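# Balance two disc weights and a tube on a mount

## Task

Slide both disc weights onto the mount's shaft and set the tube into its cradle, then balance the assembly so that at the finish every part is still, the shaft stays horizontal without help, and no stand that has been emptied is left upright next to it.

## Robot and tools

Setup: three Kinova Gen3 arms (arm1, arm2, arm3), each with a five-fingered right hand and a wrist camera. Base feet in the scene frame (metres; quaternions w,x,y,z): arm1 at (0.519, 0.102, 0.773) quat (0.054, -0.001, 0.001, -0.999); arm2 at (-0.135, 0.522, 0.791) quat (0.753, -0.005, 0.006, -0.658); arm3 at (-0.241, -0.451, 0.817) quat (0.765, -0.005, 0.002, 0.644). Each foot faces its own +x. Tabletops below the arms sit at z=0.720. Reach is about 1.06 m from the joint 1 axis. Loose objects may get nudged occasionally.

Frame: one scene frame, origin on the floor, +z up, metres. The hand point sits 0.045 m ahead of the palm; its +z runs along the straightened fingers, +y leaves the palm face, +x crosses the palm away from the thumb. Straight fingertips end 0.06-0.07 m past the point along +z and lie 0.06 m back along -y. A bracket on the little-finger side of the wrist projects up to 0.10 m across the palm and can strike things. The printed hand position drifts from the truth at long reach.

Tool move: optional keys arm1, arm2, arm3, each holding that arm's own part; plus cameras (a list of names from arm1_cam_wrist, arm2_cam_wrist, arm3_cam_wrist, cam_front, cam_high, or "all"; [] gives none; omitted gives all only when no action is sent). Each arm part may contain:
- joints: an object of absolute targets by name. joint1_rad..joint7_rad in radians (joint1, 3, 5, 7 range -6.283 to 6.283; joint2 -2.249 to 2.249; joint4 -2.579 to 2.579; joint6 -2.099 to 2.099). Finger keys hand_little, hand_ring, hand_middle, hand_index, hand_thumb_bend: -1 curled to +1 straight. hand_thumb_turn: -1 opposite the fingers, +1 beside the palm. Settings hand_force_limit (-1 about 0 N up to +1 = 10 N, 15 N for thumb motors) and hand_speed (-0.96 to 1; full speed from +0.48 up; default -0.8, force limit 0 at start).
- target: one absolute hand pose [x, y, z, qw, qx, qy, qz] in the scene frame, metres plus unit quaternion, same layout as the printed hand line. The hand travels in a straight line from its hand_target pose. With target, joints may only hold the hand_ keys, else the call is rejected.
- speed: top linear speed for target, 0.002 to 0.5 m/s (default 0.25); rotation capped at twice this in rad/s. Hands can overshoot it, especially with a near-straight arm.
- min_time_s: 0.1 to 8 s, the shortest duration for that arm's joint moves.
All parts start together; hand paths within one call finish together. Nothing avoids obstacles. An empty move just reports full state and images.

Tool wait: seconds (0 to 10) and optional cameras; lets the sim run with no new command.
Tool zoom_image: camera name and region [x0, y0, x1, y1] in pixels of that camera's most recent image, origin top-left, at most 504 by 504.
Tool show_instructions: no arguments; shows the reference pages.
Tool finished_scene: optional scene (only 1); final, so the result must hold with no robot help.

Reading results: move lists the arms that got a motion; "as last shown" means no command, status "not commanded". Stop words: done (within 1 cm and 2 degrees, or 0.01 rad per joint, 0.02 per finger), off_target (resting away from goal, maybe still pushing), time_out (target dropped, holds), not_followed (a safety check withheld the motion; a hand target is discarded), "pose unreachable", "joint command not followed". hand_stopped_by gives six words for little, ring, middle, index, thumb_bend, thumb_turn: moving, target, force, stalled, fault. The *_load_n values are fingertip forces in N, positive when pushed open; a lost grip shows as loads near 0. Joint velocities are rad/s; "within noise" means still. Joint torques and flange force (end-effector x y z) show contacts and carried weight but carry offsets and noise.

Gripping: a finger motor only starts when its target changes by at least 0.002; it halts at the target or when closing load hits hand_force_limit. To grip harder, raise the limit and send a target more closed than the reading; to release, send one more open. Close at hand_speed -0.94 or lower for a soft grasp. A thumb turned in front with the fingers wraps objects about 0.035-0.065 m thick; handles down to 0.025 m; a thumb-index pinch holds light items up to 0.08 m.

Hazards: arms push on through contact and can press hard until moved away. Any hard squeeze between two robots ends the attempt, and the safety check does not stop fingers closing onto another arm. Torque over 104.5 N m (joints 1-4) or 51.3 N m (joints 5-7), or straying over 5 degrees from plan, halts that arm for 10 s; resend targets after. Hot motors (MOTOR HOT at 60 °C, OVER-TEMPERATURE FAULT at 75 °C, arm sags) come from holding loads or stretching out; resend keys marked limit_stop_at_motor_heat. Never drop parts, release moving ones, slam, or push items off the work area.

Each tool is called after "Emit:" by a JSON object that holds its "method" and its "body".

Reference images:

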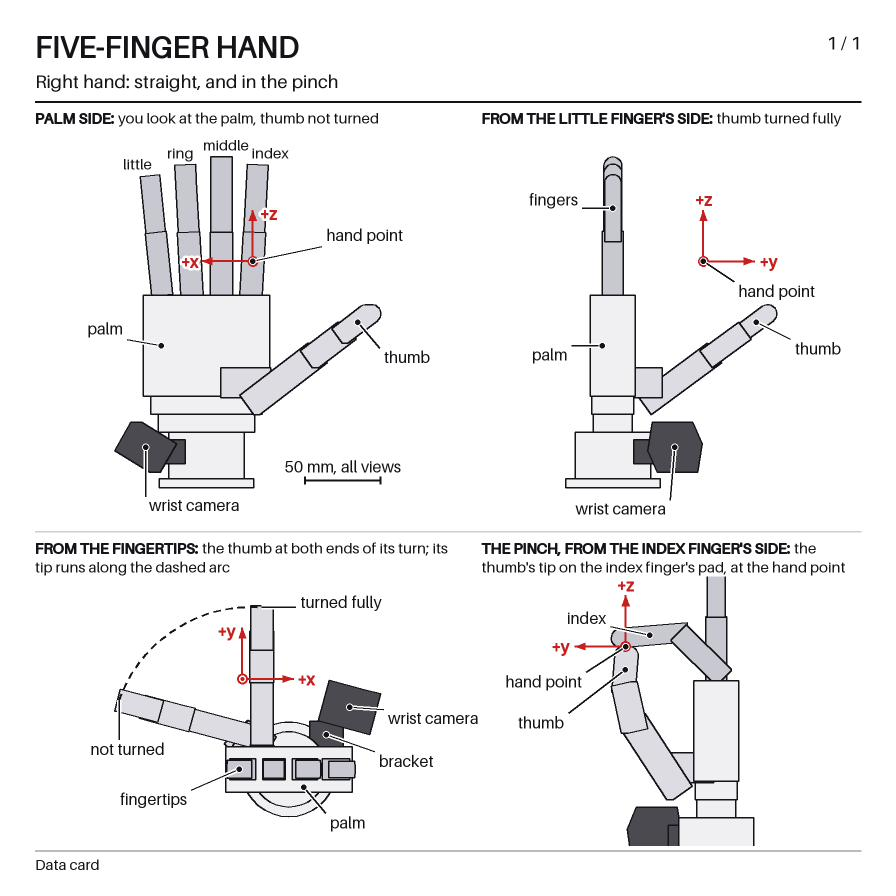

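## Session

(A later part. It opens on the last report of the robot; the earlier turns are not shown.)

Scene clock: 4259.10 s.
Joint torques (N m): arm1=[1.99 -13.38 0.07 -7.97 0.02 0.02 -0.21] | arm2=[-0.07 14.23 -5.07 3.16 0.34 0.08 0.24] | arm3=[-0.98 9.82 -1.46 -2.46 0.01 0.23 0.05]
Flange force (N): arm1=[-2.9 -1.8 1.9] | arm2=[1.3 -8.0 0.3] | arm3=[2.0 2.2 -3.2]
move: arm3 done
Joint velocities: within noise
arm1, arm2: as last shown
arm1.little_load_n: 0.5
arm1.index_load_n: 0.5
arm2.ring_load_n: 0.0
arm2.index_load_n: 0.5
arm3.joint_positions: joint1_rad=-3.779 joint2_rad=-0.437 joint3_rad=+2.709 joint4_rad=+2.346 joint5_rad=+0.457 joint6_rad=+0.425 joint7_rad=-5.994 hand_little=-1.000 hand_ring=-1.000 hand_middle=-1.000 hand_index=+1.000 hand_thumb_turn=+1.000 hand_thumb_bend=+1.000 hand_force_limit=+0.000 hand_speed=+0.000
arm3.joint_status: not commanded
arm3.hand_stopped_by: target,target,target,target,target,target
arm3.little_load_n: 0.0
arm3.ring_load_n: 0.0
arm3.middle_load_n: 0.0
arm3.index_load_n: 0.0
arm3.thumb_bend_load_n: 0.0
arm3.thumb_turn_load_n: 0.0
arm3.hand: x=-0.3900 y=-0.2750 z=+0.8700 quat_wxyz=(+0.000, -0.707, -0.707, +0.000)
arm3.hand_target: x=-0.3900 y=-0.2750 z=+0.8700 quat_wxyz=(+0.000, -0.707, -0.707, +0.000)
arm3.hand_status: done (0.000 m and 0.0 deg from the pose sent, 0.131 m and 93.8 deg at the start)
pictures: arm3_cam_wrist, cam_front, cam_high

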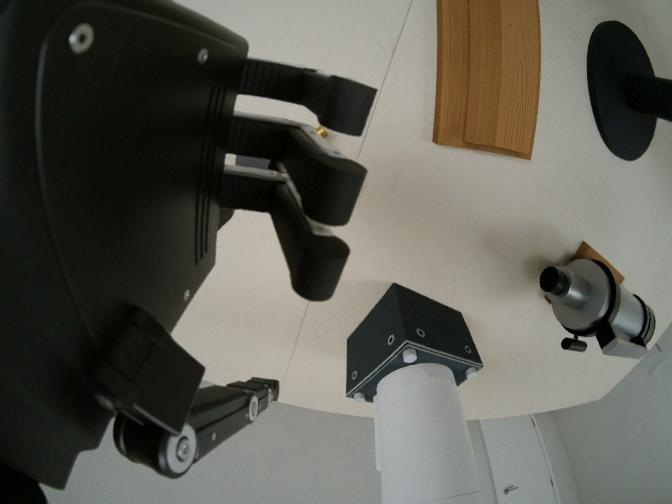

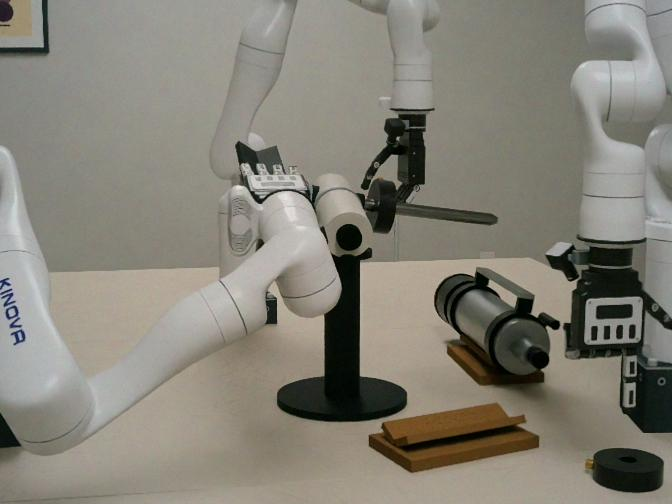

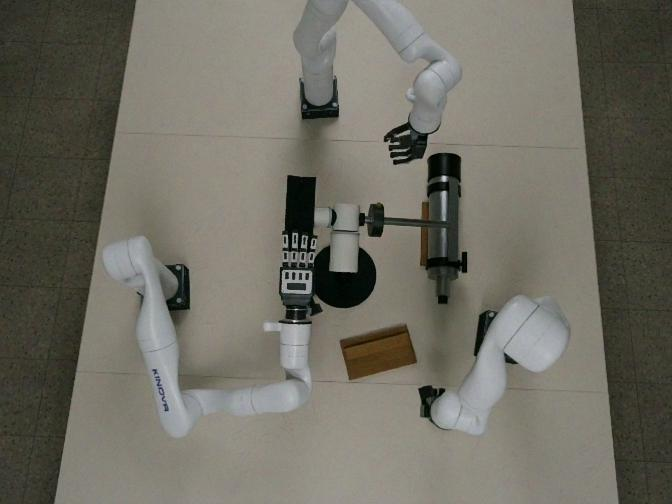

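Emit:
{"method": "move", "body": {"arm3": {"target":[-0.39,-0.285,0.826,0,0.7071,0.7071,0],"speed":0.1}, "cameras": ["cam_high","arm3_cam_wrist","cam_front"]}}

Emit:
{"method": "zoom_image", "body": {"camera": "cam_front", "region": [540, 360, 672, 504]}}

Scene clock: 4283.03 s.
Joint torques (N m): arm1=[2 -13.33 0.11 -7.99 0 0 -0.21] | arm2=[-0.11 14.34 -5.11 3.18 0.34 0.13 0.17] | arm3=[-0.96 10.82 -1.15 -0.93 0.1 0.2 0.09]
Flange force (N): arm1=[-3.1 -1.7 1.9] | arm2=[1.2 -7.7 0.3] | arm3=[2.5 1.5 -2.8]
move: arm3 done
Joint velocities: within noise
arm1, arm2: as last shown
arm1.little_load_n: 0.0
arm1.ring_load_n: 0.5
arm1.middle_load_n: 0.5
arm1.index_load_n: 0.0
arm3.joint_positions: joint1_rad=-3.957 joint2_rad=-0.559 joint3_rad=+2.902 joint4_rad=+2.395 joint5_rad=+0.606 joint6_rad=+0.231 joint7_rad=-6.152 hand_little=-1.000 hand_ring=-1.000 hand_middle=-1.000 hand_index=+1.000 hand_thumb_turn=+1.000 hand_thumb_bend=+1.000 hand_force_limit=+0.000 hand_speed=+0.000
arm3.joint_status: not commanded
arm3.hand_stopped_by: target,target,target,target,target,target
arm3.little_load_n: 0.5
arm3.ring_load_n: 0.0
arm3.middle_load_n: 0.0
arm3.index_load_n: 0.0
arm3.thumb_bend_load_n: 0.0
arm3.thumb_turn_load_n: 0.0
arm3.hand: x=-0.3900 y=-0.2850 z=+0.8260 quat_wxyz=(+0.000, -0.707, -0.707, +0.000)
arm3.hand_target: x=-0.3900 y=-0.2850 z=+0.8260 quat_wxyz=(+0.000, -0.707, -0.707, +0.000)
arm3.hand_status: done (0.000 m and 0.0 deg from the pose sent, 0.045 m and 0.0 deg at the start)
pictures: arm3_cam_wrist, cam_front, cam_high

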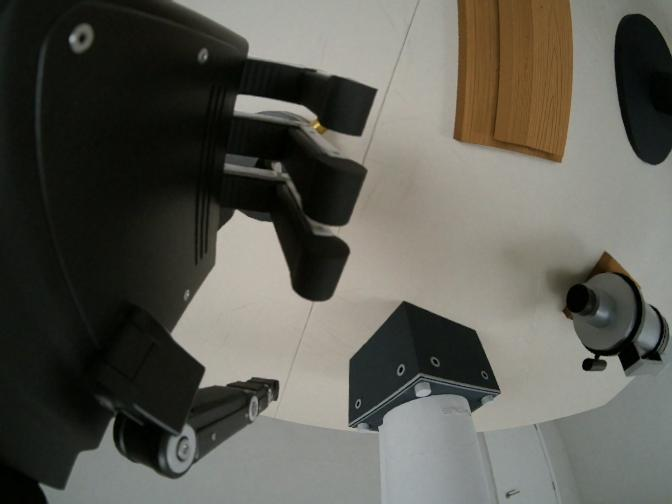

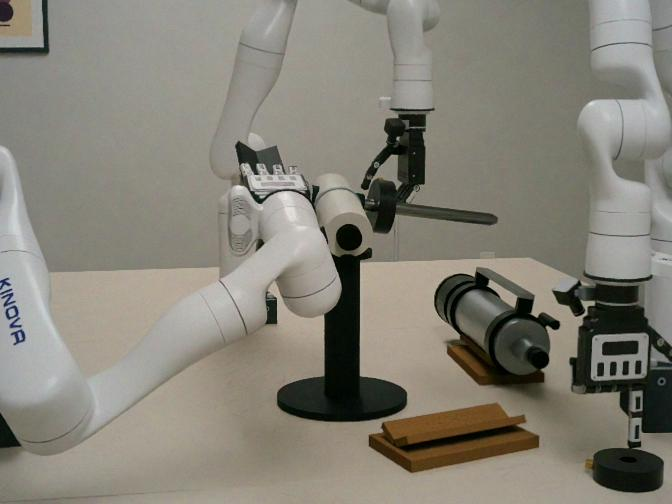

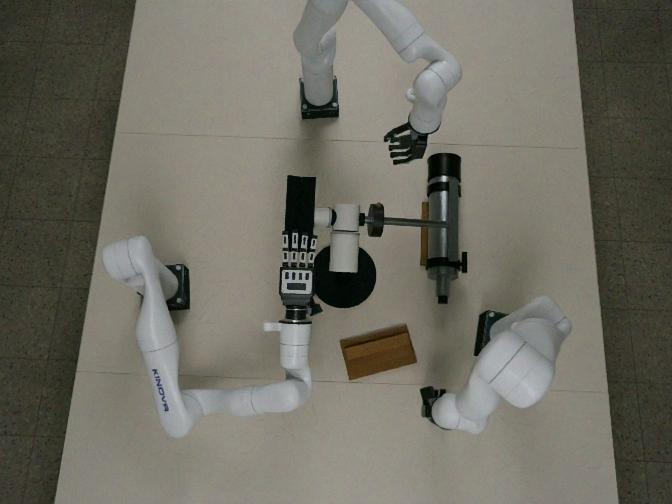

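Scaled by 3.500 from the camera's image (finer frame: 960x720).

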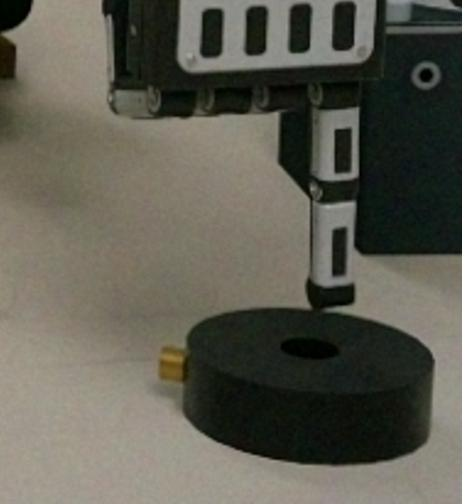

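Emit:
{"method": "move", "body": {"arm3": {"target":[-0.393,-0.277,0.817,0,0.7071,0.7071,0],"speed":0.1}, "cameras": ["cam_front"]}}

Emit:
{"method": "zoom_image", "body": {"camera": "cam_front", "region": [590, 410, 672, 504]}}

Scene clock: 4293.70 s.
Joint torques (N m): arm1=[2.04 -13.35 0.07 -8.02 0.05 0.02 -0.23] | arm2=[-0.06 14.25 -5.08 3.17 0.37 0.09 0.19] | arm3=[-1 11.22 -1.03 -0.88 0.06 0.28 0.03]
Flange force (N): arm1=[-3.1 -1.7 2.0] | arm2=[1.4 -8.0 0.2] | arm3=[2.6 1.8 -3.1]
move: arm3 done
Joint velocities: within noise
arm1, arm2: as last shown
arm1.little_load_n: 0.5
arm1.ring_load_n: 0.0
arm1.middle_load_n: 0.0
arm2.index_load_n: 0.0
arm3.joint_positions: joint1_rad=-3.963 joint2_rad=-0.594 joint3_rad=+2.926 joint4_rad=+2.374 joint5_rad=+0.623 joint6_rad=+0.215 joint7_rad=-6.151 hand_little=-1.000 hand_ring=-1.000 hand_middle=-1.000 hand_index=+1.000 hand_thumb_turn=+1.000 hand_thumb_bend=+1.000 hand_force_limit=+0.000 hand_speed=+0.000
arm3.joint_status: not commanded
arm3.hand_stopped_by: target,target,target,target,target,target
arm3.little_load_n: 0.0
arm3.ring_load_n: 0.0
arm3.middle_load_n: 0.0
arm3.index_load_n: 0.0
arm3.thumb_bend_load_n: 0.0
arm3.thumb_turn_load_n: 0.0
arm3.hand: x=-0.3930 y=-0.2770 z=+0.8170 quat_wxyz=(+0.000, -0.707, -0.707, +0.000)
arm3.hand_target: x=-0.3930 y=-0.2770 z=+0.8170 quat_wxyz=(+0.000, -0.707, -0.707, +0.000)
arm3.hand_status: done (0.000 m and 0.0 deg from the pose sent, 0.012 m and 0.0 deg at the start)

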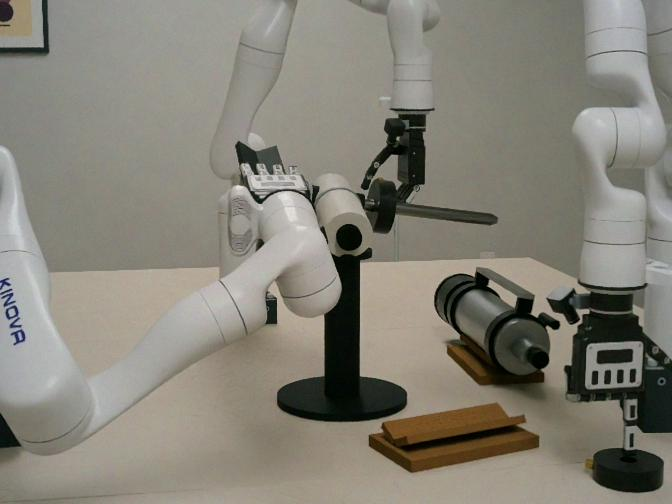

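Scaled by 5.362 from the camera's image (finer frame: 960x720).

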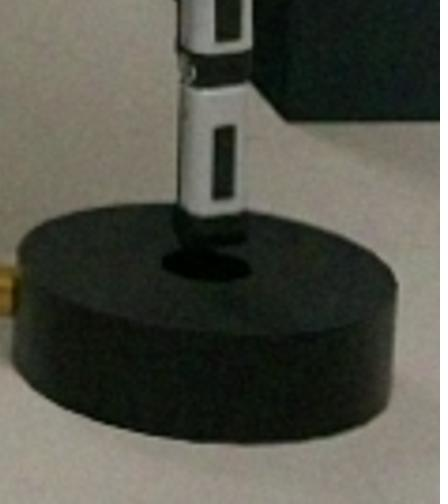

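Emit:
{"method": "move", "body": {"arm3": {"target":[-0.392,-0.2765,0.806,0,0.7071,0.7071,0],"speed":0.05}, "cameras": ["cam_front"]}}

Emit:
{"method": "zoom_image", "body": {"camera": "cam_front", "region": [590, 410, 672, 504]}}

Scene clock: 4299.07 s.
Joint torques (N m): arm1=[2 -13.35 0.02 -8.04 0.01 0.01 -0.22] | arm2=[-0.11 14.34 -5.09 3.17 0.38 0.08 0.17] | arm3=[-0.82 12.48 -0.67 -3.23 0.1 -0.92 -0.08]
Flange force (N): arm1=[-3.1 -1.6 2.0] | arm2=[1.2 -7.8 0.2] | arm3=[0.1 4.0 -5.3]
move: arm3 done
Joint velocities: within noise
arm1, arm2: as last shown
arm1.little_load_n: 0.0
arm2.index_load_n: 0.5
arm3.joint_positions: joint1_rad=-3.999 joint2_rad=-0.628 joint3_rad=+2.979 joint4_rad=+2.377 joint5_rad=+0.646 joint6_rad=+0.166 joint7_rad=-6.168 hand_little=-1.000 hand_ring=-1.000 hand_middle=-1.000 hand_index=+1.000 hand_thumb_turn=+1.000 hand_thumb_bend=+1.000 hand_force_limit=+0.000 hand_speed=+0.000
arm3.joint_status: not commanded
arm3.hand_stopped_by: target,target,target,target,target,target
arm3.little_load_n: 0.0
arm3.ring_load_n: 0.0
arm3.middle_load_n: 0.0
arm3.index_load_n: -3.5
arm3.thumb_bend_load_n: 0.0
arm3.thumb_turn_load_n: 0.0
arm3.hand: x=-0.3920 y=-0.2765 z=+0.8060 quat_wxyz=(+0.000, -0.707, -0.707, +0.000)
arm3.hand_target: x=-0.3920 y=-0.2765 z=+0.8060 quat_wxyz=(+0.000, -0.707, -0.707, +0.000)
arm3.hand_status: done (0.000 m and 0.0 deg from the pose sent, 0.011 m and 0.0 deg at the start)

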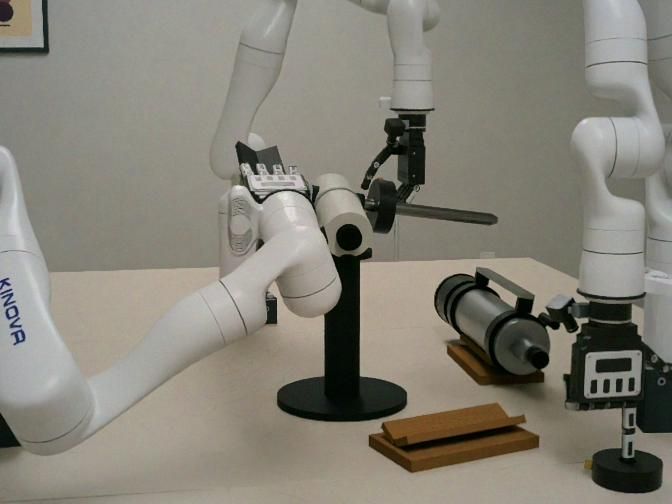

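Scaled by 5.362 from the camera's image (finer frame: 960x720).

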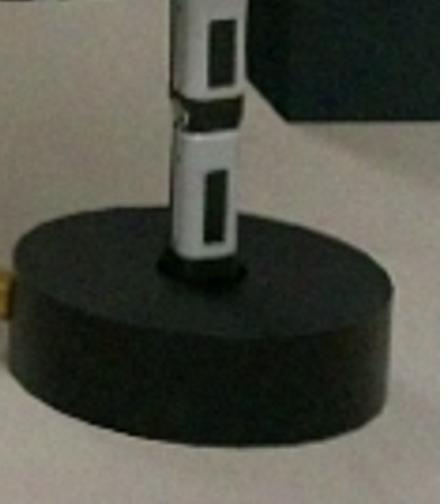

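Emit:
{"method": "move", "body": {"arm3": {"target":[-0.390,-0.2765,0.806,0,0.7071,0.7071,0],"speed":0.03}, "cameras": []}}

Emit:
{"method": "move", "body": {"arm3": {"target":[-0.390,-0.2765,0.801,0,0.7071,0.7071,0],"speed":0.03}, "cameras": ["cam_front"]}}

Emit:
{"method": "zoom_image", "body": {"camera": "cam_front", "region": [590, 410, 672, 504]}}

Scene clock: 4307.20 s.
Joint torques (N m): arm1=[2.03 -13.29 0.09 -8.03 0.04 0 -0.21] | arm2=[-0.07 14.29 -5.15 3.18 0.37 0.1 0.15] | arm3=[-0.99 11.91 -0.75 -1.47 0.13 -0.17 -0.03]
Flange force (N): arm1=[-3.2 -1.6 1.9] | arm2=[1.4 -7.8 0.3] | arm3=[2.2 2.4 -4.1]
move: arm3 done
Joint velocities: within noise
arm1, arm2: as last shown
arm2.index_load_n: 0.0
arm3.joint_positions: joint1_rad=-3.997 joint2_rad=-0.627 joint3_rad=+2.983 joint4_rad=+2.382 joint5_rad=+0.649 joint6_rad=+0.162 joint7_rad=-6.167 hand_little=-1.000 hand_ring=-1.000 hand_middle=-1.000 hand_index=+1.000 hand_thumb_turn=+1.000 hand_thumb_bend=+1.000 hand_force_limit=+0.000 hand_speed=+0.000
arm3.joint_status: not commanded
arm3.hand_stopped_by: target,target,target,target,target,target
arm3.little_load_n: 0.0
arm3.ring_load_n: 0.0
arm3.middle_load_n: 0.0
arm3.index_load_n: -1.0
arm3.thumb_bend_load_n: 0.0
arm3.thumb_turn_load_n: 0.0
arm3.hand: x=-0.3900 y=-0.2765 z=+0.8060 quat_wxyz=(+0.000, -0.707, -0.707, +0.000)
arm3.hand_target: x=-0.3900 y=-0.2765 z=+0.8060 quat_wxyz=(+0.000, -0.707, -0.707, +0.000)
arm3.hand_status: done (0.000 m and 0.0 deg from the pose sent, 0.002 m and 0.0 deg at the start)

Scene clock: 4308.17 s.
Joint torques (N m): arm1=[2.04 -13.31 0.08 -8 0.03 0 -0.21] | arm2=[-0.15 14.28 -5.1 3.21 0.4 0.09 0.22] | arm3=[-0.69 12.78 -0.44 -3.38 0.12 -0.93 -0.03]
Flange force (N): arm1=[-3.2 -1.7 1.9] | arm2=[1.3 -7.9 0.1] | arm3=[-0.7 4.1 -4.9]
move: arm3 done
Joint velocities: within noise
arm1, arm2: as last shown
arm2.little_load_n: -0.5
arm2.index_load_n: 0.5
arm3.joint_positions: joint1_rad=-4.016 joint2_rad=-0.644 joint3_rad=+3.007 joint4_rad=+2.383 joint5_rad=+0.657 joint6_rad=+0.139 joint7_rad=-6.173 hand_little=-1.000 hand_ring=-1.000 hand_middle=-1.000 hand_index=+1.000 hand_thumb_turn=+1.000 hand_thumb_bend=+1.000 hand_force_limit=+0.000 hand_speed=+0.000
arm3.joint_status: not commanded
arm3.hand_stopped_by: target,target,target,target,target,target
arm3.little_load_n: 0.0
arm3.ring_load_n: 0.5
arm3.middle_load_n: 0.0
arm3.index_load_n: -3.0
arm3.thumb_bend_load_n: 0.0
arm3.thumb_turn_load_n: 0.0
arm3.hand: x=-0.3900 y=-0.2765 z=+0.8010 quat_wxyz=(+0.000, -0.707, -0.707, +0.000)
arm3.hand_target: x=-0.3900 y=-0.2765 z=+0.8010 quat_wxyz=(+0.000, -0.707, -0.707, +0.000)
arm3.hand_status: done (0.000 m and 0.0 deg from the pose sent, 0.005 m and 0.0 deg at the start)

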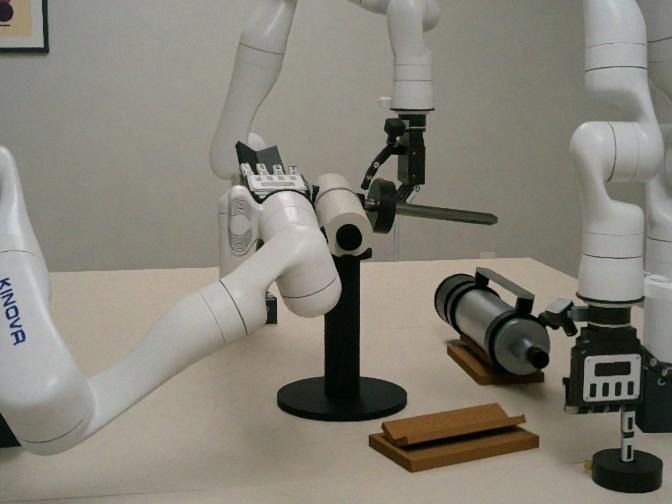

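Scaled by 5.362 from the camera's image (finer frame: 960x720).

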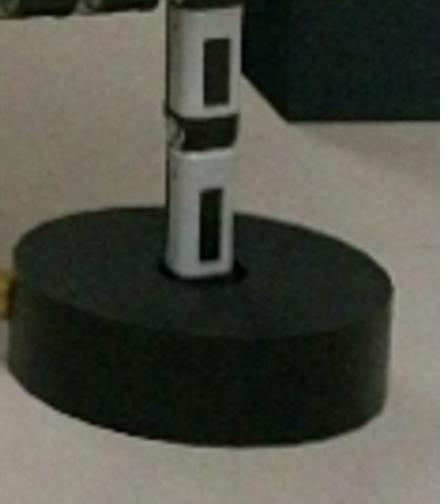

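Emit:
{"method": "move", "body": {"arm3": {"target":[-0.3885,-0.278,0.801,0,0.7071,0.7071,0],"speed":0.03}, "cameras": []}}

Emit:
{"method": "move", "body": {"arm3": {"target":[-0.3885,-0.278,0.795,0,0.7071,0.7071,0],"speed":0.03}, "cameras": ["cam_front"]}}

Emit:
{"method": "zoom_image", "body": {"camera": "cam_front", "region": [590, 410, 672, 504]}}

Scene clock: 4316.60 s.
Joint torques (N m): arm1=[2.04 -13.31 0.05 -8.02 0.02 0 -0.21] | arm2=[-0.11 14.34 -5.09 3.13 0.41 0.13 0.2] | arm3=[-1.19 11.58 -0.8 -0.25 0.08 0.2 0.04]
Flange force (N): arm1=[-3.2 -1.6 1.9] | arm2=[1.0 -7.9 0.4] | arm3=[3.8 1.5 -3.7]
move: arm3 done
Joint velocities: within noise
arm1.joint_positions: joint1_rad=-0.700 joint2_rad=+0.300 joint3_rad=+0.000 joint4_rad=+1.700 joint5_rad=+0.000 joint6_rad=+1.140 joint7_rad=-5.500 hand_little=+0.000 hand_ring=+0.000 hand_middle=+0.000 hand_index=+0.000 hand_thumb_turn=-1.000 hand_thumb_bend=+0.500 hand_force_limit=-0.100 hand_speed=-0.850
arm1.joint_status: not commanded
arm1.hand_stopped_by: target,target,target,target,target,target
arm1.little_load_n: 0.0
arm1.ring_load_n: 0.0
arm1.middle_load_n: 0.0
arm1.index_load_n: 0.0
arm1.thumb_bend_load_n: 0.0
arm1.thumb_turn_load_n: 0.0
arm1.hand: x=+0.2473 y=-0.1171 z=+1.0069 quat_wxyz=(-0.002, -0.010, +1.000, +0.000)
arm1.hand_target: x=+0.2473 y=-0.1171 z=+1.0069 quat_wxyz=(-0.002, -0.010, +1.000, +0.000)
arm1.hand_status: not commanded
arm2.joint_positions: joint1_rad=-1.735 joint2_rad=-2.074 joint3_rad=+1.157 joint4_rad=+1.663 joint5_rad=+0.333 joint6_rad=+1.312 joint7_rad=+1.211 hand_little=+1.000 hand_ring=+1.000 hand_middle=+1.000 hand_index=+1.000 hand_thumb_turn=-1.000 hand_thumb_bend=+1.000 hand_force_limit=+0.300 hand_speed=-0.300
arm2.joint_status: not commanded
arm2.hand_stopped_by: target,target,target,target,target,target
arm2.little_load_n: 0.0
arm2.ring_load_n: 0.0
arm2.middle_load_n: 0.0
arm2.index_load_n: 0.0
arm2.thumb_bend_load_n: 0.0
arm2.thumb_turn_load_n: 0.0
arm2.hand: x=-0.0970 y=+0.1460 z=+1.0105 quat_wxyz=(-0.558, +0.435, -0.435, +0.557)
arm2.hand_target: x=-0.0970 y=+0.1460 z=+1.0105 quat_wxyz=(-0.558, +0.435, -0.435, +0.557)
arm2.hand_status: not commanded
arm3.joint_positions: joint1_rad=-4.021 joint2_rad=-0.643 joint3_rad=+3.014 joint4_rad=+2.389 joint5_rad=+0.659 joint6_rad=+0.132 joint7_rad=-6.176 hand_little=-1.000 hand_ring=-1.000 hand_middle=-1.000 hand_index=+1.000 hand_thumb_turn=+1.000 hand_thumb_bend=+1.000 hand_force_limit=+0.000 hand_speed=+0.000
arm3.joint_status: not commanded
arm3.hand_stopped_by: target,target,target,target,target,target
arm3.little_load_n: 0.0
arm3.ring_load_n: 0.0
arm3.middle_load_n: 0.0
arm3.index_load_n: 0.0
arm3.thumb_bend_load_n: 0.0
arm3.thumb_turn_load_n: 0.0
arm3.hand: x=-0.3885 y=-0.2780 z=+0.8010 quat_wxyz=(+0.000, -0.707, -0.707, +0.000)
arm3.hand_target: x=-0.3885 y=-0.2780 z=+0.8010 quat_wxyz=(+0.000, -0.707, -0.707, +0.000)
arm3.hand_status: done (0.000 m and 0.0 deg from the pose sent, 0.002 m and 0.0 deg at the start)

Scene clock: 4317.57 s.
Joint torques (N m): arm1=[2.02 -13.3 0.08 -8.04 0.03 0.03 -0.23] | arm2=[-0.11 14.29 -5.09 3.12 0.37 0.13 0.23] | arm3=[-1.01 11.78 -0.72 -0.25 0.02 0.18 0.02]
Flange force (N): arm1=[-3.2 -1.5 2.0] | arm2=[1.0 -7.9 0.5] | arm3=[2.8 1.8 -2.8]
move: arm3 done
Joint velocities: within noise
arm1, arm2: as last shown
arm3.joint_positions: joint1_rad=-4.043 joint2_rad=-0.663 joint3_rad=+3.044 joint4_rad=+2.389 joint5_rad=+0.667 joint6_rad=+0.105 joint7_rad=-6.182 hand_little=-1.000 hand_ring=-1.000 hand_middle=-1.000 hand_index=+1.000 hand_thumb_turn=+1.000 hand_thumb_bend=+1.000 hand_force_limit=+0.000 hand_speed=+0.000
arm3.joint_status: not commanded
arm3.hand_stopped_by: target,target,target,target,target,target
arm3.little_load_n: 0.0
arm3.ring_load_n: 0.0
arm3.middle_load_n: 0.0
arm3.index_load_n: 0.0
arm3.thumb_bend_load_n: 0.0
arm3.thumb_turn_load_n: 0.0
arm3.hand: x=-0.3885 y=-0.2780 z=+0.7950 quat_wxyz=(+0.000, -0.707, -0.707, +0.000)
arm3.hand_target: x=-0.3885 y=-0.2780 z=+0.7950 quat_wxyz=(+0.000, -0.707, -0.707, +0.000)
arm3.hand_status: done (0.000 m and 0.0 deg from the pose sent, 0.006 m and 0.0 deg at the start)

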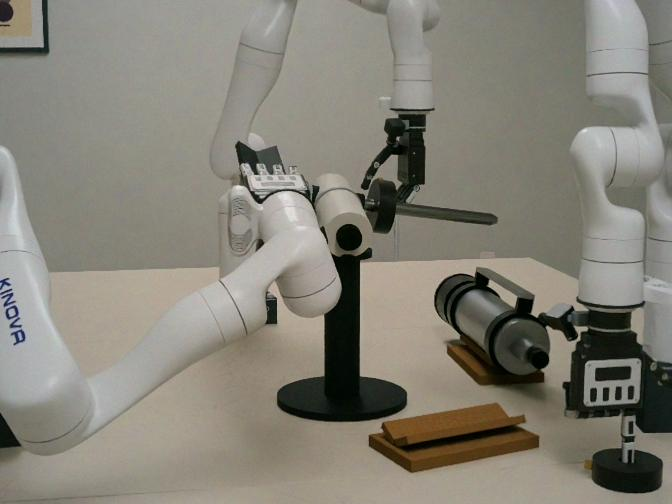

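Scaled by 5.362 from the camera's image (finer frame: 960x720).

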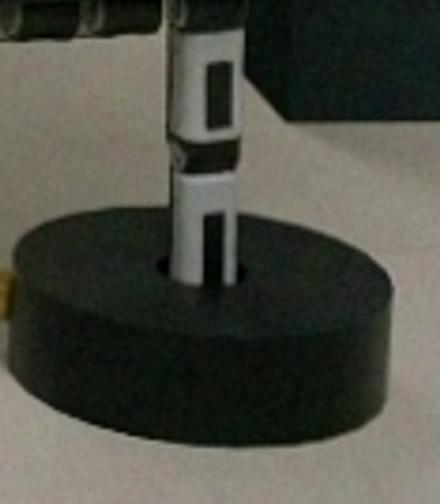

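Emit:
{"method": "move", "body": {"arm3": {"target":[-0.3885,-0.2785,0.788,0,0.7071,0.7071,0],"speed":0.03}, "cameras": []}}

Scene clock: 4322.27 s.
Joint torques (N m): arm1=[2.04 -13.29 0.04 -7.99 0.01 0 -0.21] | arm2=[-0.21 14.28 -5.11 3.17 0.37 0.15 0.21] | arm3=[-1 12 -0.5 -0.21 0.07 0.05 0.02]
Flange force (N): arm1=[-3.2 -1.7 1.8] | arm2=[1.0 -7.9 0.3] | arm3=[3.0 1.4 -3.6]
move: arm3 done
Joint velocities: within noise
arm1, arm2: as last shown
arm1.index_load_n: 0.5
arm3.joint_positions: joint1_rad=-4.070 joint2_rad=-0.687 joint3_rad=+3.078 joint4_rad=+2.391 joint5_rad=+0.673 joint6_rad=+0.072 joint7_rad=-6.188 hand_little=-1.000 hand_ring=-1.000 hand_middle=-1.000 hand_index=+1.000 hand_thumb_turn=+1.000 hand_thumb_bend=+1.000 hand_force_limit=+0.000 hand_speed=+0.000
arm3.joint_status: not commanded
arm3.hand_stopped_by: target,target,target,target,target,target
arm3.little_load_n: 0.0
arm3.ring_load_n: 0.0
arm3.middle_load_n: 0.0
arm3.index_load_n: -0.5
arm3.thumb_bend_load_n: 0.0
arm3.thumb_turn_load_n: 0.0
arm3.hand: x=-0.3885 y=-0.2785 z=+0.7880 quat_wxyz=(+0.000, -0.707, -0.707, +0.000)
arm3.hand_target: x=-0.3885 y=-0.2785 z=+0.7880 quat_wxyz=(+0.000, -0.707, -0.707, +0.000)
arm3.hand_status: done (0.000 m and 0.0 deg from the pose sent, 0.007 m and 0.0 deg at the start)

Emit:
{"method": "move", "body": {"arm3": {"target":[-0.3988,-0.2785,0.7976,0.0616,0.7044,0.7044,0.0616],"speed":0.05}, "cameras": []}}

Emit:
{"method": "move", "body": {"arm3": {"target":[-0.4075,-0.2785,0.805,0.105,0.6993,0.6993,0.105],"speed":0.05}, "cameras": ["cam_front","cam_high"]}}

Emit:
{"method": "zoom_image", "body": {"camera": "cam_front", "region": [540, 380, 672, 504]}}

Scene clock: 4350.50 s.
Joint torques (N m): arm1=[1.97 -13.32 0.08 -7.96 0.03 0.02 -0.22] | arm2=[-0.08 14.36 -5.11 3.16 0.38 0.11 0.2] | arm3=[-1.59 13.49 -1.77 -2.45 0.01 -0.76 -0.12]
Flange force (N): arm1=[-3.0 -1.7 1.9] | arm2=[1.2 -7.8 0.3] | arm3=[2.7 5.0 -3.8]
move: arm3 done
Joint velocities: within noise
arm1, arm2: as last shown
arm1.index_load_n: 0.0
arm2.index_load_n: 0.5
arm3.joint_positions: joint1_rad=-4.143 joint2_rad=-0.726 joint3_rad=+2.993 joint4_rad=+2.234 joint5_rad=+0.583 joint6_rad=+0.380 joint7_rad=-6.223 hand_little=-1.000 hand_ring=-1.000 hand_middle=-1.000 hand_index=+1.000 hand_thumb_turn=+1.000 hand_thumb_bend=+1.000 hand_force_limit=+0.000 hand_speed=+0.000
arm3.joint_status: not commanded
arm3.hand_stopped_by: target,target,target,target,target,target
arm3.little_load_n: 0.0
arm3.ring_load_n: 0.5
arm3.middle_load_n: 0.0
arm3.index_load_n: -2.5
arm3.thumb_bend_load_n: 0.0
arm3.thumb_turn_load_n: 0.0
arm3.hand: x=-0.3988 y=-0.2785 z=+0.7976 quat_wxyz=(-0.062, -0.704, -0.704, -0.062)
arm3.hand_target: x=-0.3988 y=-0.2785 z=+0.7976 quat_wxyz=(-0.062, -0.704, -0.704, -0.062)
arm3.hand_status: done (0.000 m and 0.0 deg from the pose sent, 0.014 m and 10.0 deg at the start)

Scene clock: 4352.23 s.
Joint torques (N m): arm1=[2 -13.32 0.06 -8.01 0.02 0.02 -0.2] | arm2=[-0.12 14.26 -5.16 3.16 0.31 0.09 0.2] | arm3=[-1.56 14.99 -1.69 -2.15 -0.13 0.19 0.02]
Flange force (N): arm1=[-3.1 -1.6 2.0] | arm2=[1.2 -7.8 0.3] | arm3=[2.5 3.7 0.1]
move: arm3 done
Joint velocities: within noise
arm1, arm2: as last shown
arm2.index_load_n: 0.0
arm2.thumb_bend_load_n: 0.5
arm3.joint_positions: joint1_rad=-4.198 joint2_rad=-0.777 joint3_rad=+2.967 joint4_rad=+2.111 joint5_rad=+0.531 joint6_rad=+0.580 joint7_rad=-6.231 hand_little=-1.000 hand_ring=-1.000 hand_middle=-1.000 hand_index=+1.000 hand_thumb_turn=+1.000 hand_thumb_bend=+1.000 hand_force_limit=+0.000 hand_speed=+0.000
arm3.joint_status: not commanded
arm3.hand_stopped_by: target,target,target,target,target,target
arm3.little_load_n: 0.0
arm3.ring_load_n: 0.0
arm3.middle_load_n: 0.0
arm3.index_load_n: 0.0
arm3.thumb_bend_load_n: 0.0
arm3.thumb_turn_load_n: 0.0
arm3.hand: x=-0.4075 y=-0.2785 z=+0.8050 quat_wxyz=(-0.105, -0.699, -0.699, -0.105)
arm3.hand_target: x=-0.4075 y=-0.2785 z=+0.8050 quat_wxyz=(-0.105, -0.699, -0.699, -0.105)
arm3.hand_status: done (0.000 m and 0.0 deg from the pose sent, 0.011 m and 7.1 deg at the start)

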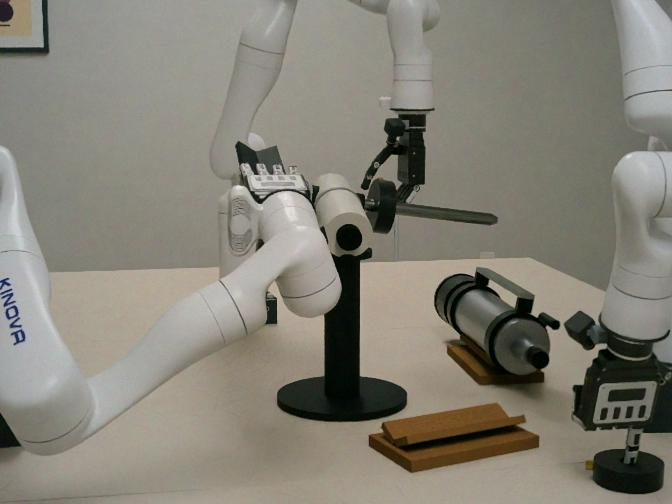

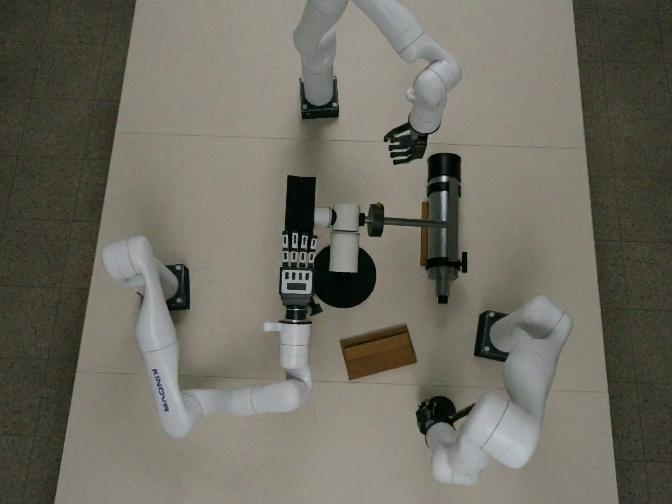

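Scaled by 3.818 from the camera's image (finer frame: 960x720).

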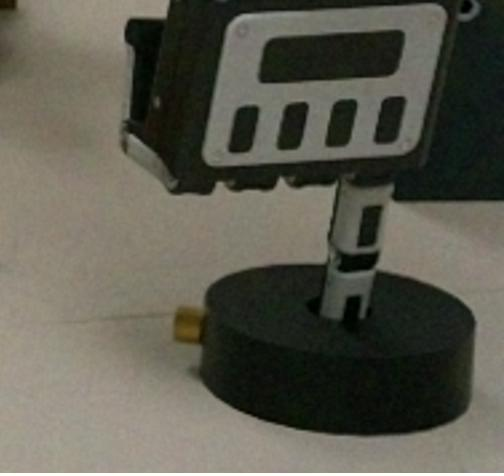

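Emit:
{"method": "move", "body": {"arm3": {"target":[-0.4246,-0.2785,0.8196,0.1651,0.6876,0.6876,0.1651],"speed":0.05}, "cameras": ["cam_front","cam_high"]}}

Emit:
{"method": "zoom_image", "body": {"camera": "cam_front", "region": [540, 380, 672, 504]}}

Scene clock: 4358.13 s.
Joint torques (N m): arm1=[2 -13.33 0.09 -7.98 0.03 0.03 -0.21] | arm2=[-0.14 14.33 -5.1 3.24 0.39 0.12 0.18] | arm3=[-1.8 16.12 -2.22 -2.66 -0.43 0.24 -0.02]
Flange force (N): arm1=[-3.1 -1.7 1.9] | arm2=[1.3 -7.8 0.1] | arm3=[3.2 4.3 -0.4]
move: arm3 done
Joint velocities: within noise
arm1, arm2: as last shown
arm2.thumb_bend_load_n: 0.0
arm3.joint_positions: joint1_rad=-4.273 joint2_rad=-0.863 joint3_rad=+2.951 joint4_rad=+1.920 joint5_rad=+0.473 joint6_rad=+0.858 joint7_rad=-6.230 hand_little=-1.000 hand_ring=-1.000 hand_middle=-1.000 hand_index=+1.000 hand_thumb_turn=+1.000 hand_thumb_bend=+1.000 hand_force_limit=+0.000 hand_speed=+0.000
arm3.joint_status: not commanded
arm3.hand_stopped_by: target,target,target,target,target,target
arm3.little_load_n: 0.0
arm3.ring_load_n: 0.0
arm3.middle_load_n: 0.0
arm3.index_load_n: -3.0
arm3.thumb_bend_load_n: 0.0
arm3.thumb_turn_load_n: 0.0
arm3.hand: x=-0.4246 y=-0.2785 z=+0.8196 quat_wxyz=(-0.165, -0.688, -0.688, -0.165)
arm3.hand_target: x=-0.4246 y=-0.2785 z=+0.8196 quat_wxyz=(-0.165, -0.688, -0.688, -0.165)
arm3.hand_status: done (0.000 m and 0.0 deg from the pose sent, 0.022 m and 9.9 deg at the start)

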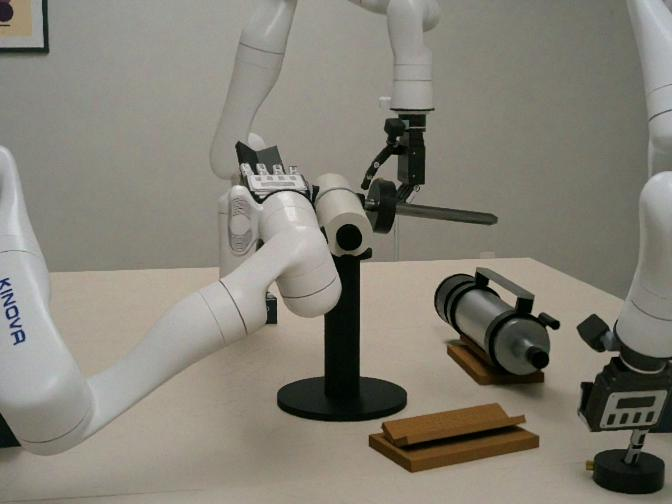

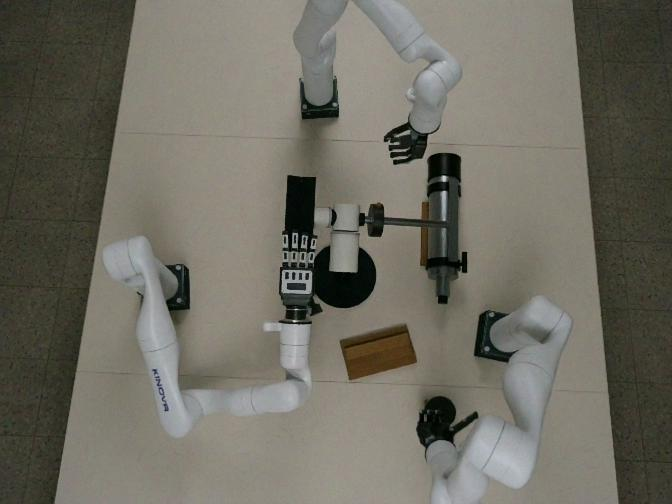

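Scaled by 3.818 from the camera's image (finer frame: 960x720).

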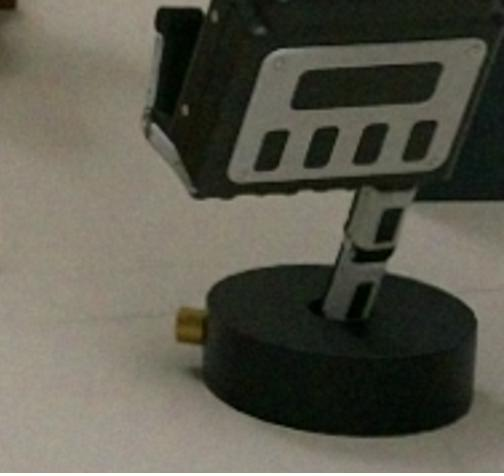

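Emit:
{"method": "move", "body": {"arm3": {"target":[-0.4086,-0.2785,0.8039,0.1106,0.6984,0.6984,0.1106],"speed":0.05}, "cameras": []}}

Emit:
{"method": "move", "body": {"arm3": {"target":[-0.4162,-0.2785,0.8077,0.147,0.6916,0.6916,0.147],"speed":0.04}, "cameras": ["cam_front","cam_high"]}}

Emit:
{"method": "zoom_image", "body": {"camera": "cam_front", "region": [540, 380, 672, 504]}}

Scene clock: 4395.40 s.
Joint torques (N m): arm1=[2.05 -13.37 0.08 -8.02 0.04 0.03 -0.23] | arm2=[-0.15 14.29 -5.12 3.21 0.36 0.11 0.25] | arm3=[-0.88 9.11 -0.73 -1.63 0.31 -1.08 -0.14]
Flange force (N): arm1=[-3.1 -1.7 2.0] | arm2=[1.2 -7.9 0.2] | arm3=[1.6 7.5 -19.9]
move: arm3 done
Joint velocities: within noise
arm1, arm2: as last shown
arm1.ring_load_n: 0.5
arm3.joint_positions: joint1_rad=-4.207 joint2_rad=-0.790 joint3_rad=+2.968 joint4_rad=+2.095 joint5_rad=+0.528 joint6_rad=+0.599 joint7_rad=-6.234 hand_little=-1.000 hand_ring=-1.000 hand_middle=-1.000 hand_index=+1.000 hand_thumb_turn=+1.000 hand_thumb_bend=+1.000 hand_force_limit=+0.000 hand_speed=+0.000
arm3.joint_status: not commanded
arm3.hand_stopped_by: target,target,target,target,target,target
arm3.little_load_n: 0.0
arm3.ring_load_n: 0.5
arm3.middle_load_n: 0.0
arm3.index_load_n: 0.0
arm3.thumb_bend_load_n: 0.0
arm3.thumb_turn_load_n: 0.0
arm3.hand: x=-0.4086 y=-0.2785 z=+0.8039 quat_wxyz=(-0.111, -0.698, -0.698, -0.111)
arm3.hand_target: x=-0.4086 y=-0.2785 z=+0.8039 quat_wxyz=(-0.111, -0.698, -0.698, -0.111)
arm3.hand_status: done (0.000 m and 0.0 deg from the pose sent, 0.022 m and 9.0 deg at the start)

Scene clock: 4397.20 s.
Joint torques (N m): arm1=[1.99 -13.28 0.07 -7.98 0.02 0.03 -0.2] | arm2=[-0.16 14.3 -5.09 3.18 0.34 0.11 0.21] | arm3=[-3.08 6.53 -4.79 -9.51 -0.03 -8.31 -0.69]
Flange force (N): arm1=[-3.1 -1.6 1.9] | arm2=[1.1 -7.8 0.2] | arm3=[1.0 31.1 -34.6]
move: arm3 done
Joint velocities: within noise
arm1, arm2: as last shown
arm1.ring_load_n: 0.0
arm3.joint_positions: joint1_rad=-4.253 joint2_rad=-0.850 joint3_rad=+2.962 joint4_rad=+1.987 joint5_rad=+0.498 joint6_rad=+0.752 joint7_rad=-6.239 hand_little=-1.000 hand_ring=-1.000 hand_middle=-1.000 hand_index=+1.000 hand_thumb_turn=+1.000 hand_thumb_bend=+1.000 hand_force_limit=+0.000 hand_speed=+0.000
arm3.joint_status: not commanded
arm3.hand_stopped_by: target,target,target,target,target,target
arm3.little_load_n: 0.0
arm3.ring_load_n: 0.0
arm3.middle_load_n: 0.0
arm3.index_load_n: 0.0
arm3.thumb_bend_load_n: 0.0
arm3.thumb_turn_load_n: 0.0
arm3.hand: x=-0.4162 y=-0.2785 z=+0.8077 quat_wxyz=(-0.147, -0.692, -0.692, -0.147)
arm3.hand_target: x=-0.4162 y=-0.2785 z=+0.8077 quat_wxyz=(-0.147, -0.692, -0.692, -0.147)
arm3.hand_status: done (0.000 m and 0.0 deg from the pose sent, 0.008 m and 6.0 deg at the start)

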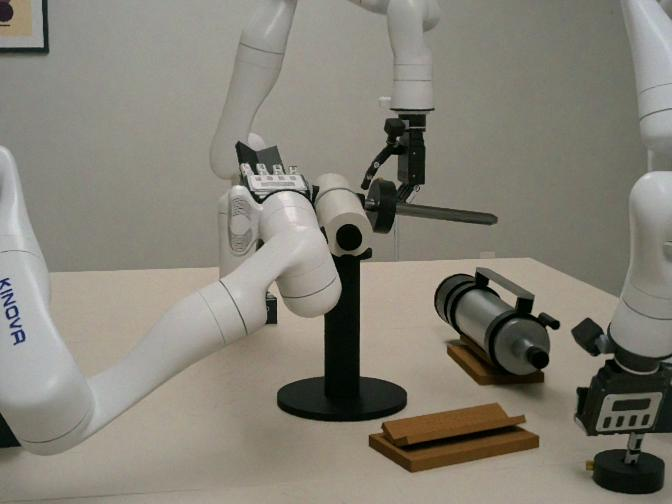

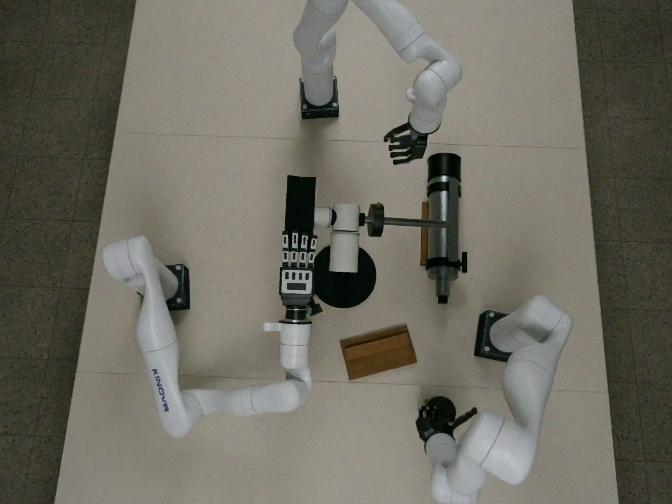

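Scaled by 3.818 from the camera's image (finer frame: 960x720).

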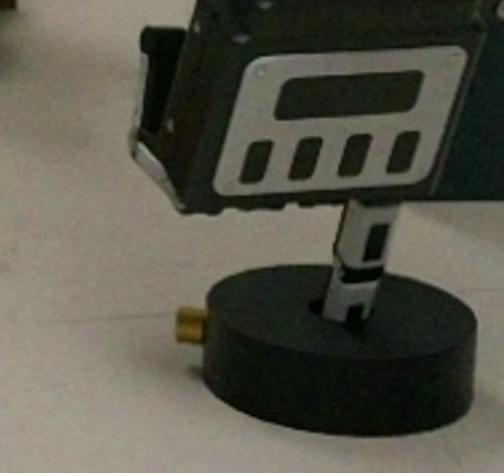

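Emit:
{"method": "move", "body": {"arm3": {"target":[-0.4197,-0.2785,0.8124,0.1591,0.689,0.689,0.1591],"speed":0.04}, "cameras": ["cam_front"]}}

Emit:
{"method": "zoom_image", "body": {"camera": "cam_front", "region": [540, 380, 672, 504]}}

Scene clock: 4413.50 s.
Joint torques (N m): arm1=[2 -13.34 0.07 -8.01 0.03 0.03 -0.19] | arm2=[-0.16 14.23 -5.13 3.23 0.37 0.14 0.19] | arm3=[-1.76 15.11 -1.85 -2.01 -0.23 0.59 0.08]
Flange force (N): arm1=[-3.1 -1.7 2.0] | arm2=[1.3 -7.9 0.2] | arm3=[2.9 4.8 -1.9]
move: arm3 done
Joint velocities: within noise
arm1.joint_positions: joint1_rad=-0.700 joint2_rad=+0.300 joint3_rad=+0.000 joint4_rad=+1.700 joint5_rad=+0.000 joint6_rad=+1.140 joint7_rad=-5.500 hand_little=+0.000 hand_ring=+0.000 hand_middle=+0.000 hand_index=+0.000 hand_thumb_turn=-1.000 hand_thumb_bend=+0.500 hand_force_limit=-0.100 hand_speed=-0.850
arm1.joint_status: not commanded
arm1.hand_stopped_by: target,target,target,target,target,target
arm1.little_load_n: 0.5
arm1.ring_load_n: 0.5
arm1.middle_load_n: 0.0
arm1.index_load_n: 0.0
arm1.thumb_bend_load_n: 0.0
arm1.thumb_turn_load_n: 0.0
arm1.hand: x=+0.2473 y=-0.1171 z=+1.0069 quat_wxyz=(-0.002, -0.010, +1.000, +0.000)
arm1.hand_target: x=+0.2473 y=-0.1171 z=+1.0069 quat_wxyz=(-0.002, -0.010, +1.000, +0.000)
arm1.hand_status: not commanded
arm2.joint_positions: joint1_rad=-1.735 joint2_rad=-2.074 joint3_rad=+1.157 joint4_rad=+1.663 joint5_rad=+0.333 joint6_rad=+1.312 joint7_rad=+1.211 hand_little=+1.000 hand_ring=+1.000 hand_middle=+1.000 hand_index=+1.000 hand_thumb_turn=-1.000 hand_thumb_bend=+1.000 hand_force_limit=+0.300 hand_speed=-0.300
arm2.joint_status: not commanded
arm2.hand_stopped_by: target,target,target,target,target,target
arm2.little_load_n: 0.0
arm2.ring_load_n: 0.0
arm2.middle_load_n: 0.0
arm2.index_load_n: 0.5
arm2.thumb_bend_load_n: 0.0
arm2.thumb_turn_load_n: 0.0
arm2.hand: x=-0.0970 y=+0.1460 z=+1.0105 quat_wxyz=(-0.558, +0.435, -0.435, +0.557)
arm2.hand_target: x=-0.0970 y=+0.1460 z=+1.0105 quat_wxyz=(-0.558, +0.435, -0.435, +0.557)
arm2.hand_status: not commanded
arm3.joint_positions: joint1_rad=-4.267 joint2_rad=-0.865 joint3_rad=+2.959 joint4_rad=+1.948 joint5_rad=+0.485 joint6_rad=+0.812 joint7_rad=-6.236 hand_little=-1.000 hand_ring=-1.000 hand_middle=-1.000 hand_index=+1.000 hand_thumb_turn=+1.000 hand_thumb_bend=+1.000 hand_force_limit=+0.000 hand_speed=+0.000
arm3.joint_status: not commanded
arm3.hand_stopped_by: target,target,target,target,target,target
arm3.little_load_n: 0.0
arm3.ring_load_n: 0.0
arm3.middle_load_n: 0.0
arm3.index_load_n: 0.5
arm3.thumb_bend_load_n: 0.0
arm3.thumb_turn_load_n: 0.0
arm3.hand: x=-0.4197 y=-0.2785 z=+0.8124 quat_wxyz=(-0.159, -0.689, -0.689, -0.159)
arm3.hand_target: x=-0.4197 y=-0.2785 z=+0.8124 quat_wxyz=(-0.159, -0.689, -0.689, -0.159)
arm3.hand_status: done (0.000 m and 0.0 deg from the pose sent, 0.006 m and 2.0 deg at the start)

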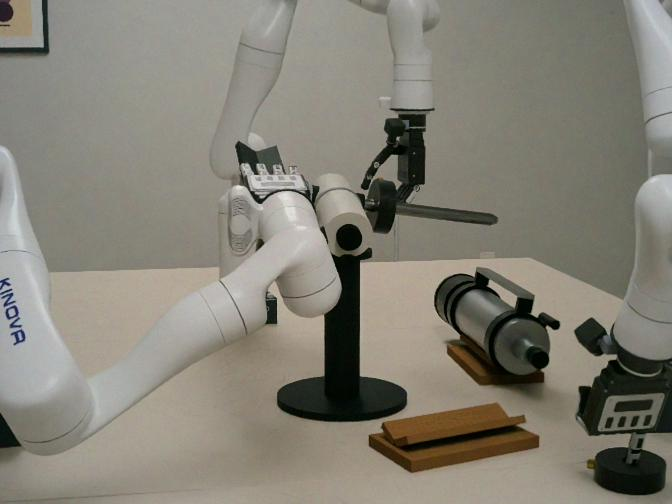

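Scaled by 3.818 from the camera's image (finer frame: 960x720).

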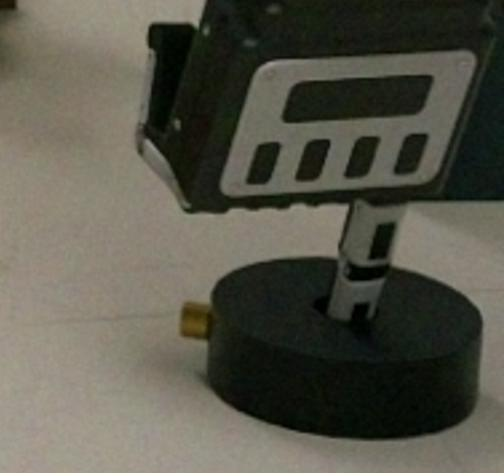

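Emit:
{"method": "move", "body": {"arm3": {"target":[-0.4315,-0.2785,0.8203,0.2008,0.678,0.678,0.2008],"speed":0.04}, "cameras": ["cam_front"]}}

Emit:
{"method": "zoom_image", "body": {"camera": "cam_front", "region": [540, 380, 672, 504]}}

Scene clock: 4422.33 s.
Joint torques (N m): arm1=[1.99 -13.33 0.06 -7.98 0.05 0 -0.21] | arm2=[-0.05 14.3 -5.08 3.25 0.41 0.07 0.18] | arm3=[-2.38 14.66 -2.98 -2.11 -0.91 -0.08 0.04]
Flange force (N): arm1=[-3.0 -1.7 1.8] | arm2=[1.7 -7.9 0.0] | arm3=[5.1 7.5 -4.7]
move: arm3 done
Joint velocities: within noise
arm1, arm2: as last shown
arm1.little_load_n: 0.0
arm1.ring_load_n: 0.0
arm2.index_load_n: 0.0
arm3.joint_positions: joint1_rad=-4.315 joint2_rad=-0.940 joint3_rad=+2.959 joint4_rad=+1.811 joint5_rad=+0.456 joint6_rad=+0.993 joint7_rad=-6.232 hand_little=-1.000 hand_ring=-1.000 hand_middle=-1.000 hand_index=+1.000 hand_thumb_turn=+1.000 hand_thumb_bend=+1.000 hand_force_limit=+0.000 hand_speed=+0.000
arm3.joint_status: not commanded
arm3.hand_stopped_by: target,target,target,target,target,target
arm3.little_load_n: 0.0
arm3.ring_load_n: 0.0
arm3.middle_load_n: 0.0
arm3.index_load_n: 0.0
arm3.thumb_bend_load_n: 0.0
arm3.thumb_turn_load_n: 0.0
arm3.hand: x=-0.4315 y=-0.2785 z=+0.8203 quat_wxyz=(-0.201, -0.678, -0.678, -0.201)
arm3.hand_target: x=-0.4315 y=-0.2785 z=+0.8203 quat_wxyz=(-0.201, -0.678, -0.678, -0.201)
arm3.hand_status: done (0.000 m and 0.0 deg from the pose sent, 0.014 m and 7.0 deg at the start)

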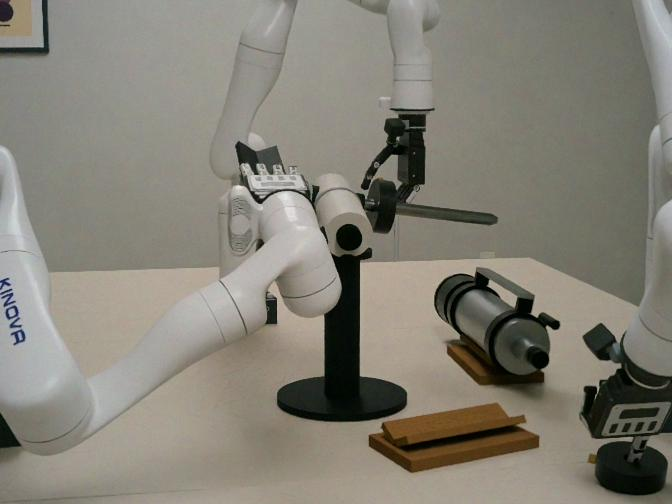

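Scaled by 3.818 from the camera's image (finer frame: 960x720).

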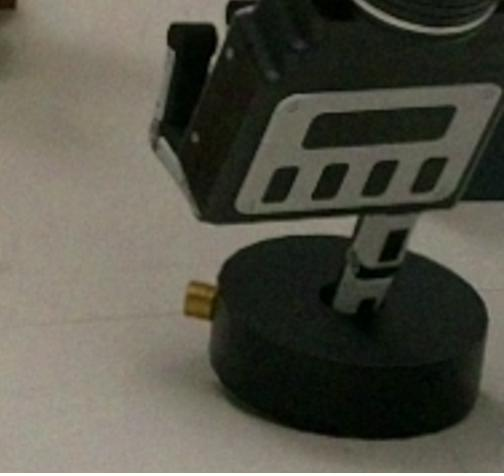

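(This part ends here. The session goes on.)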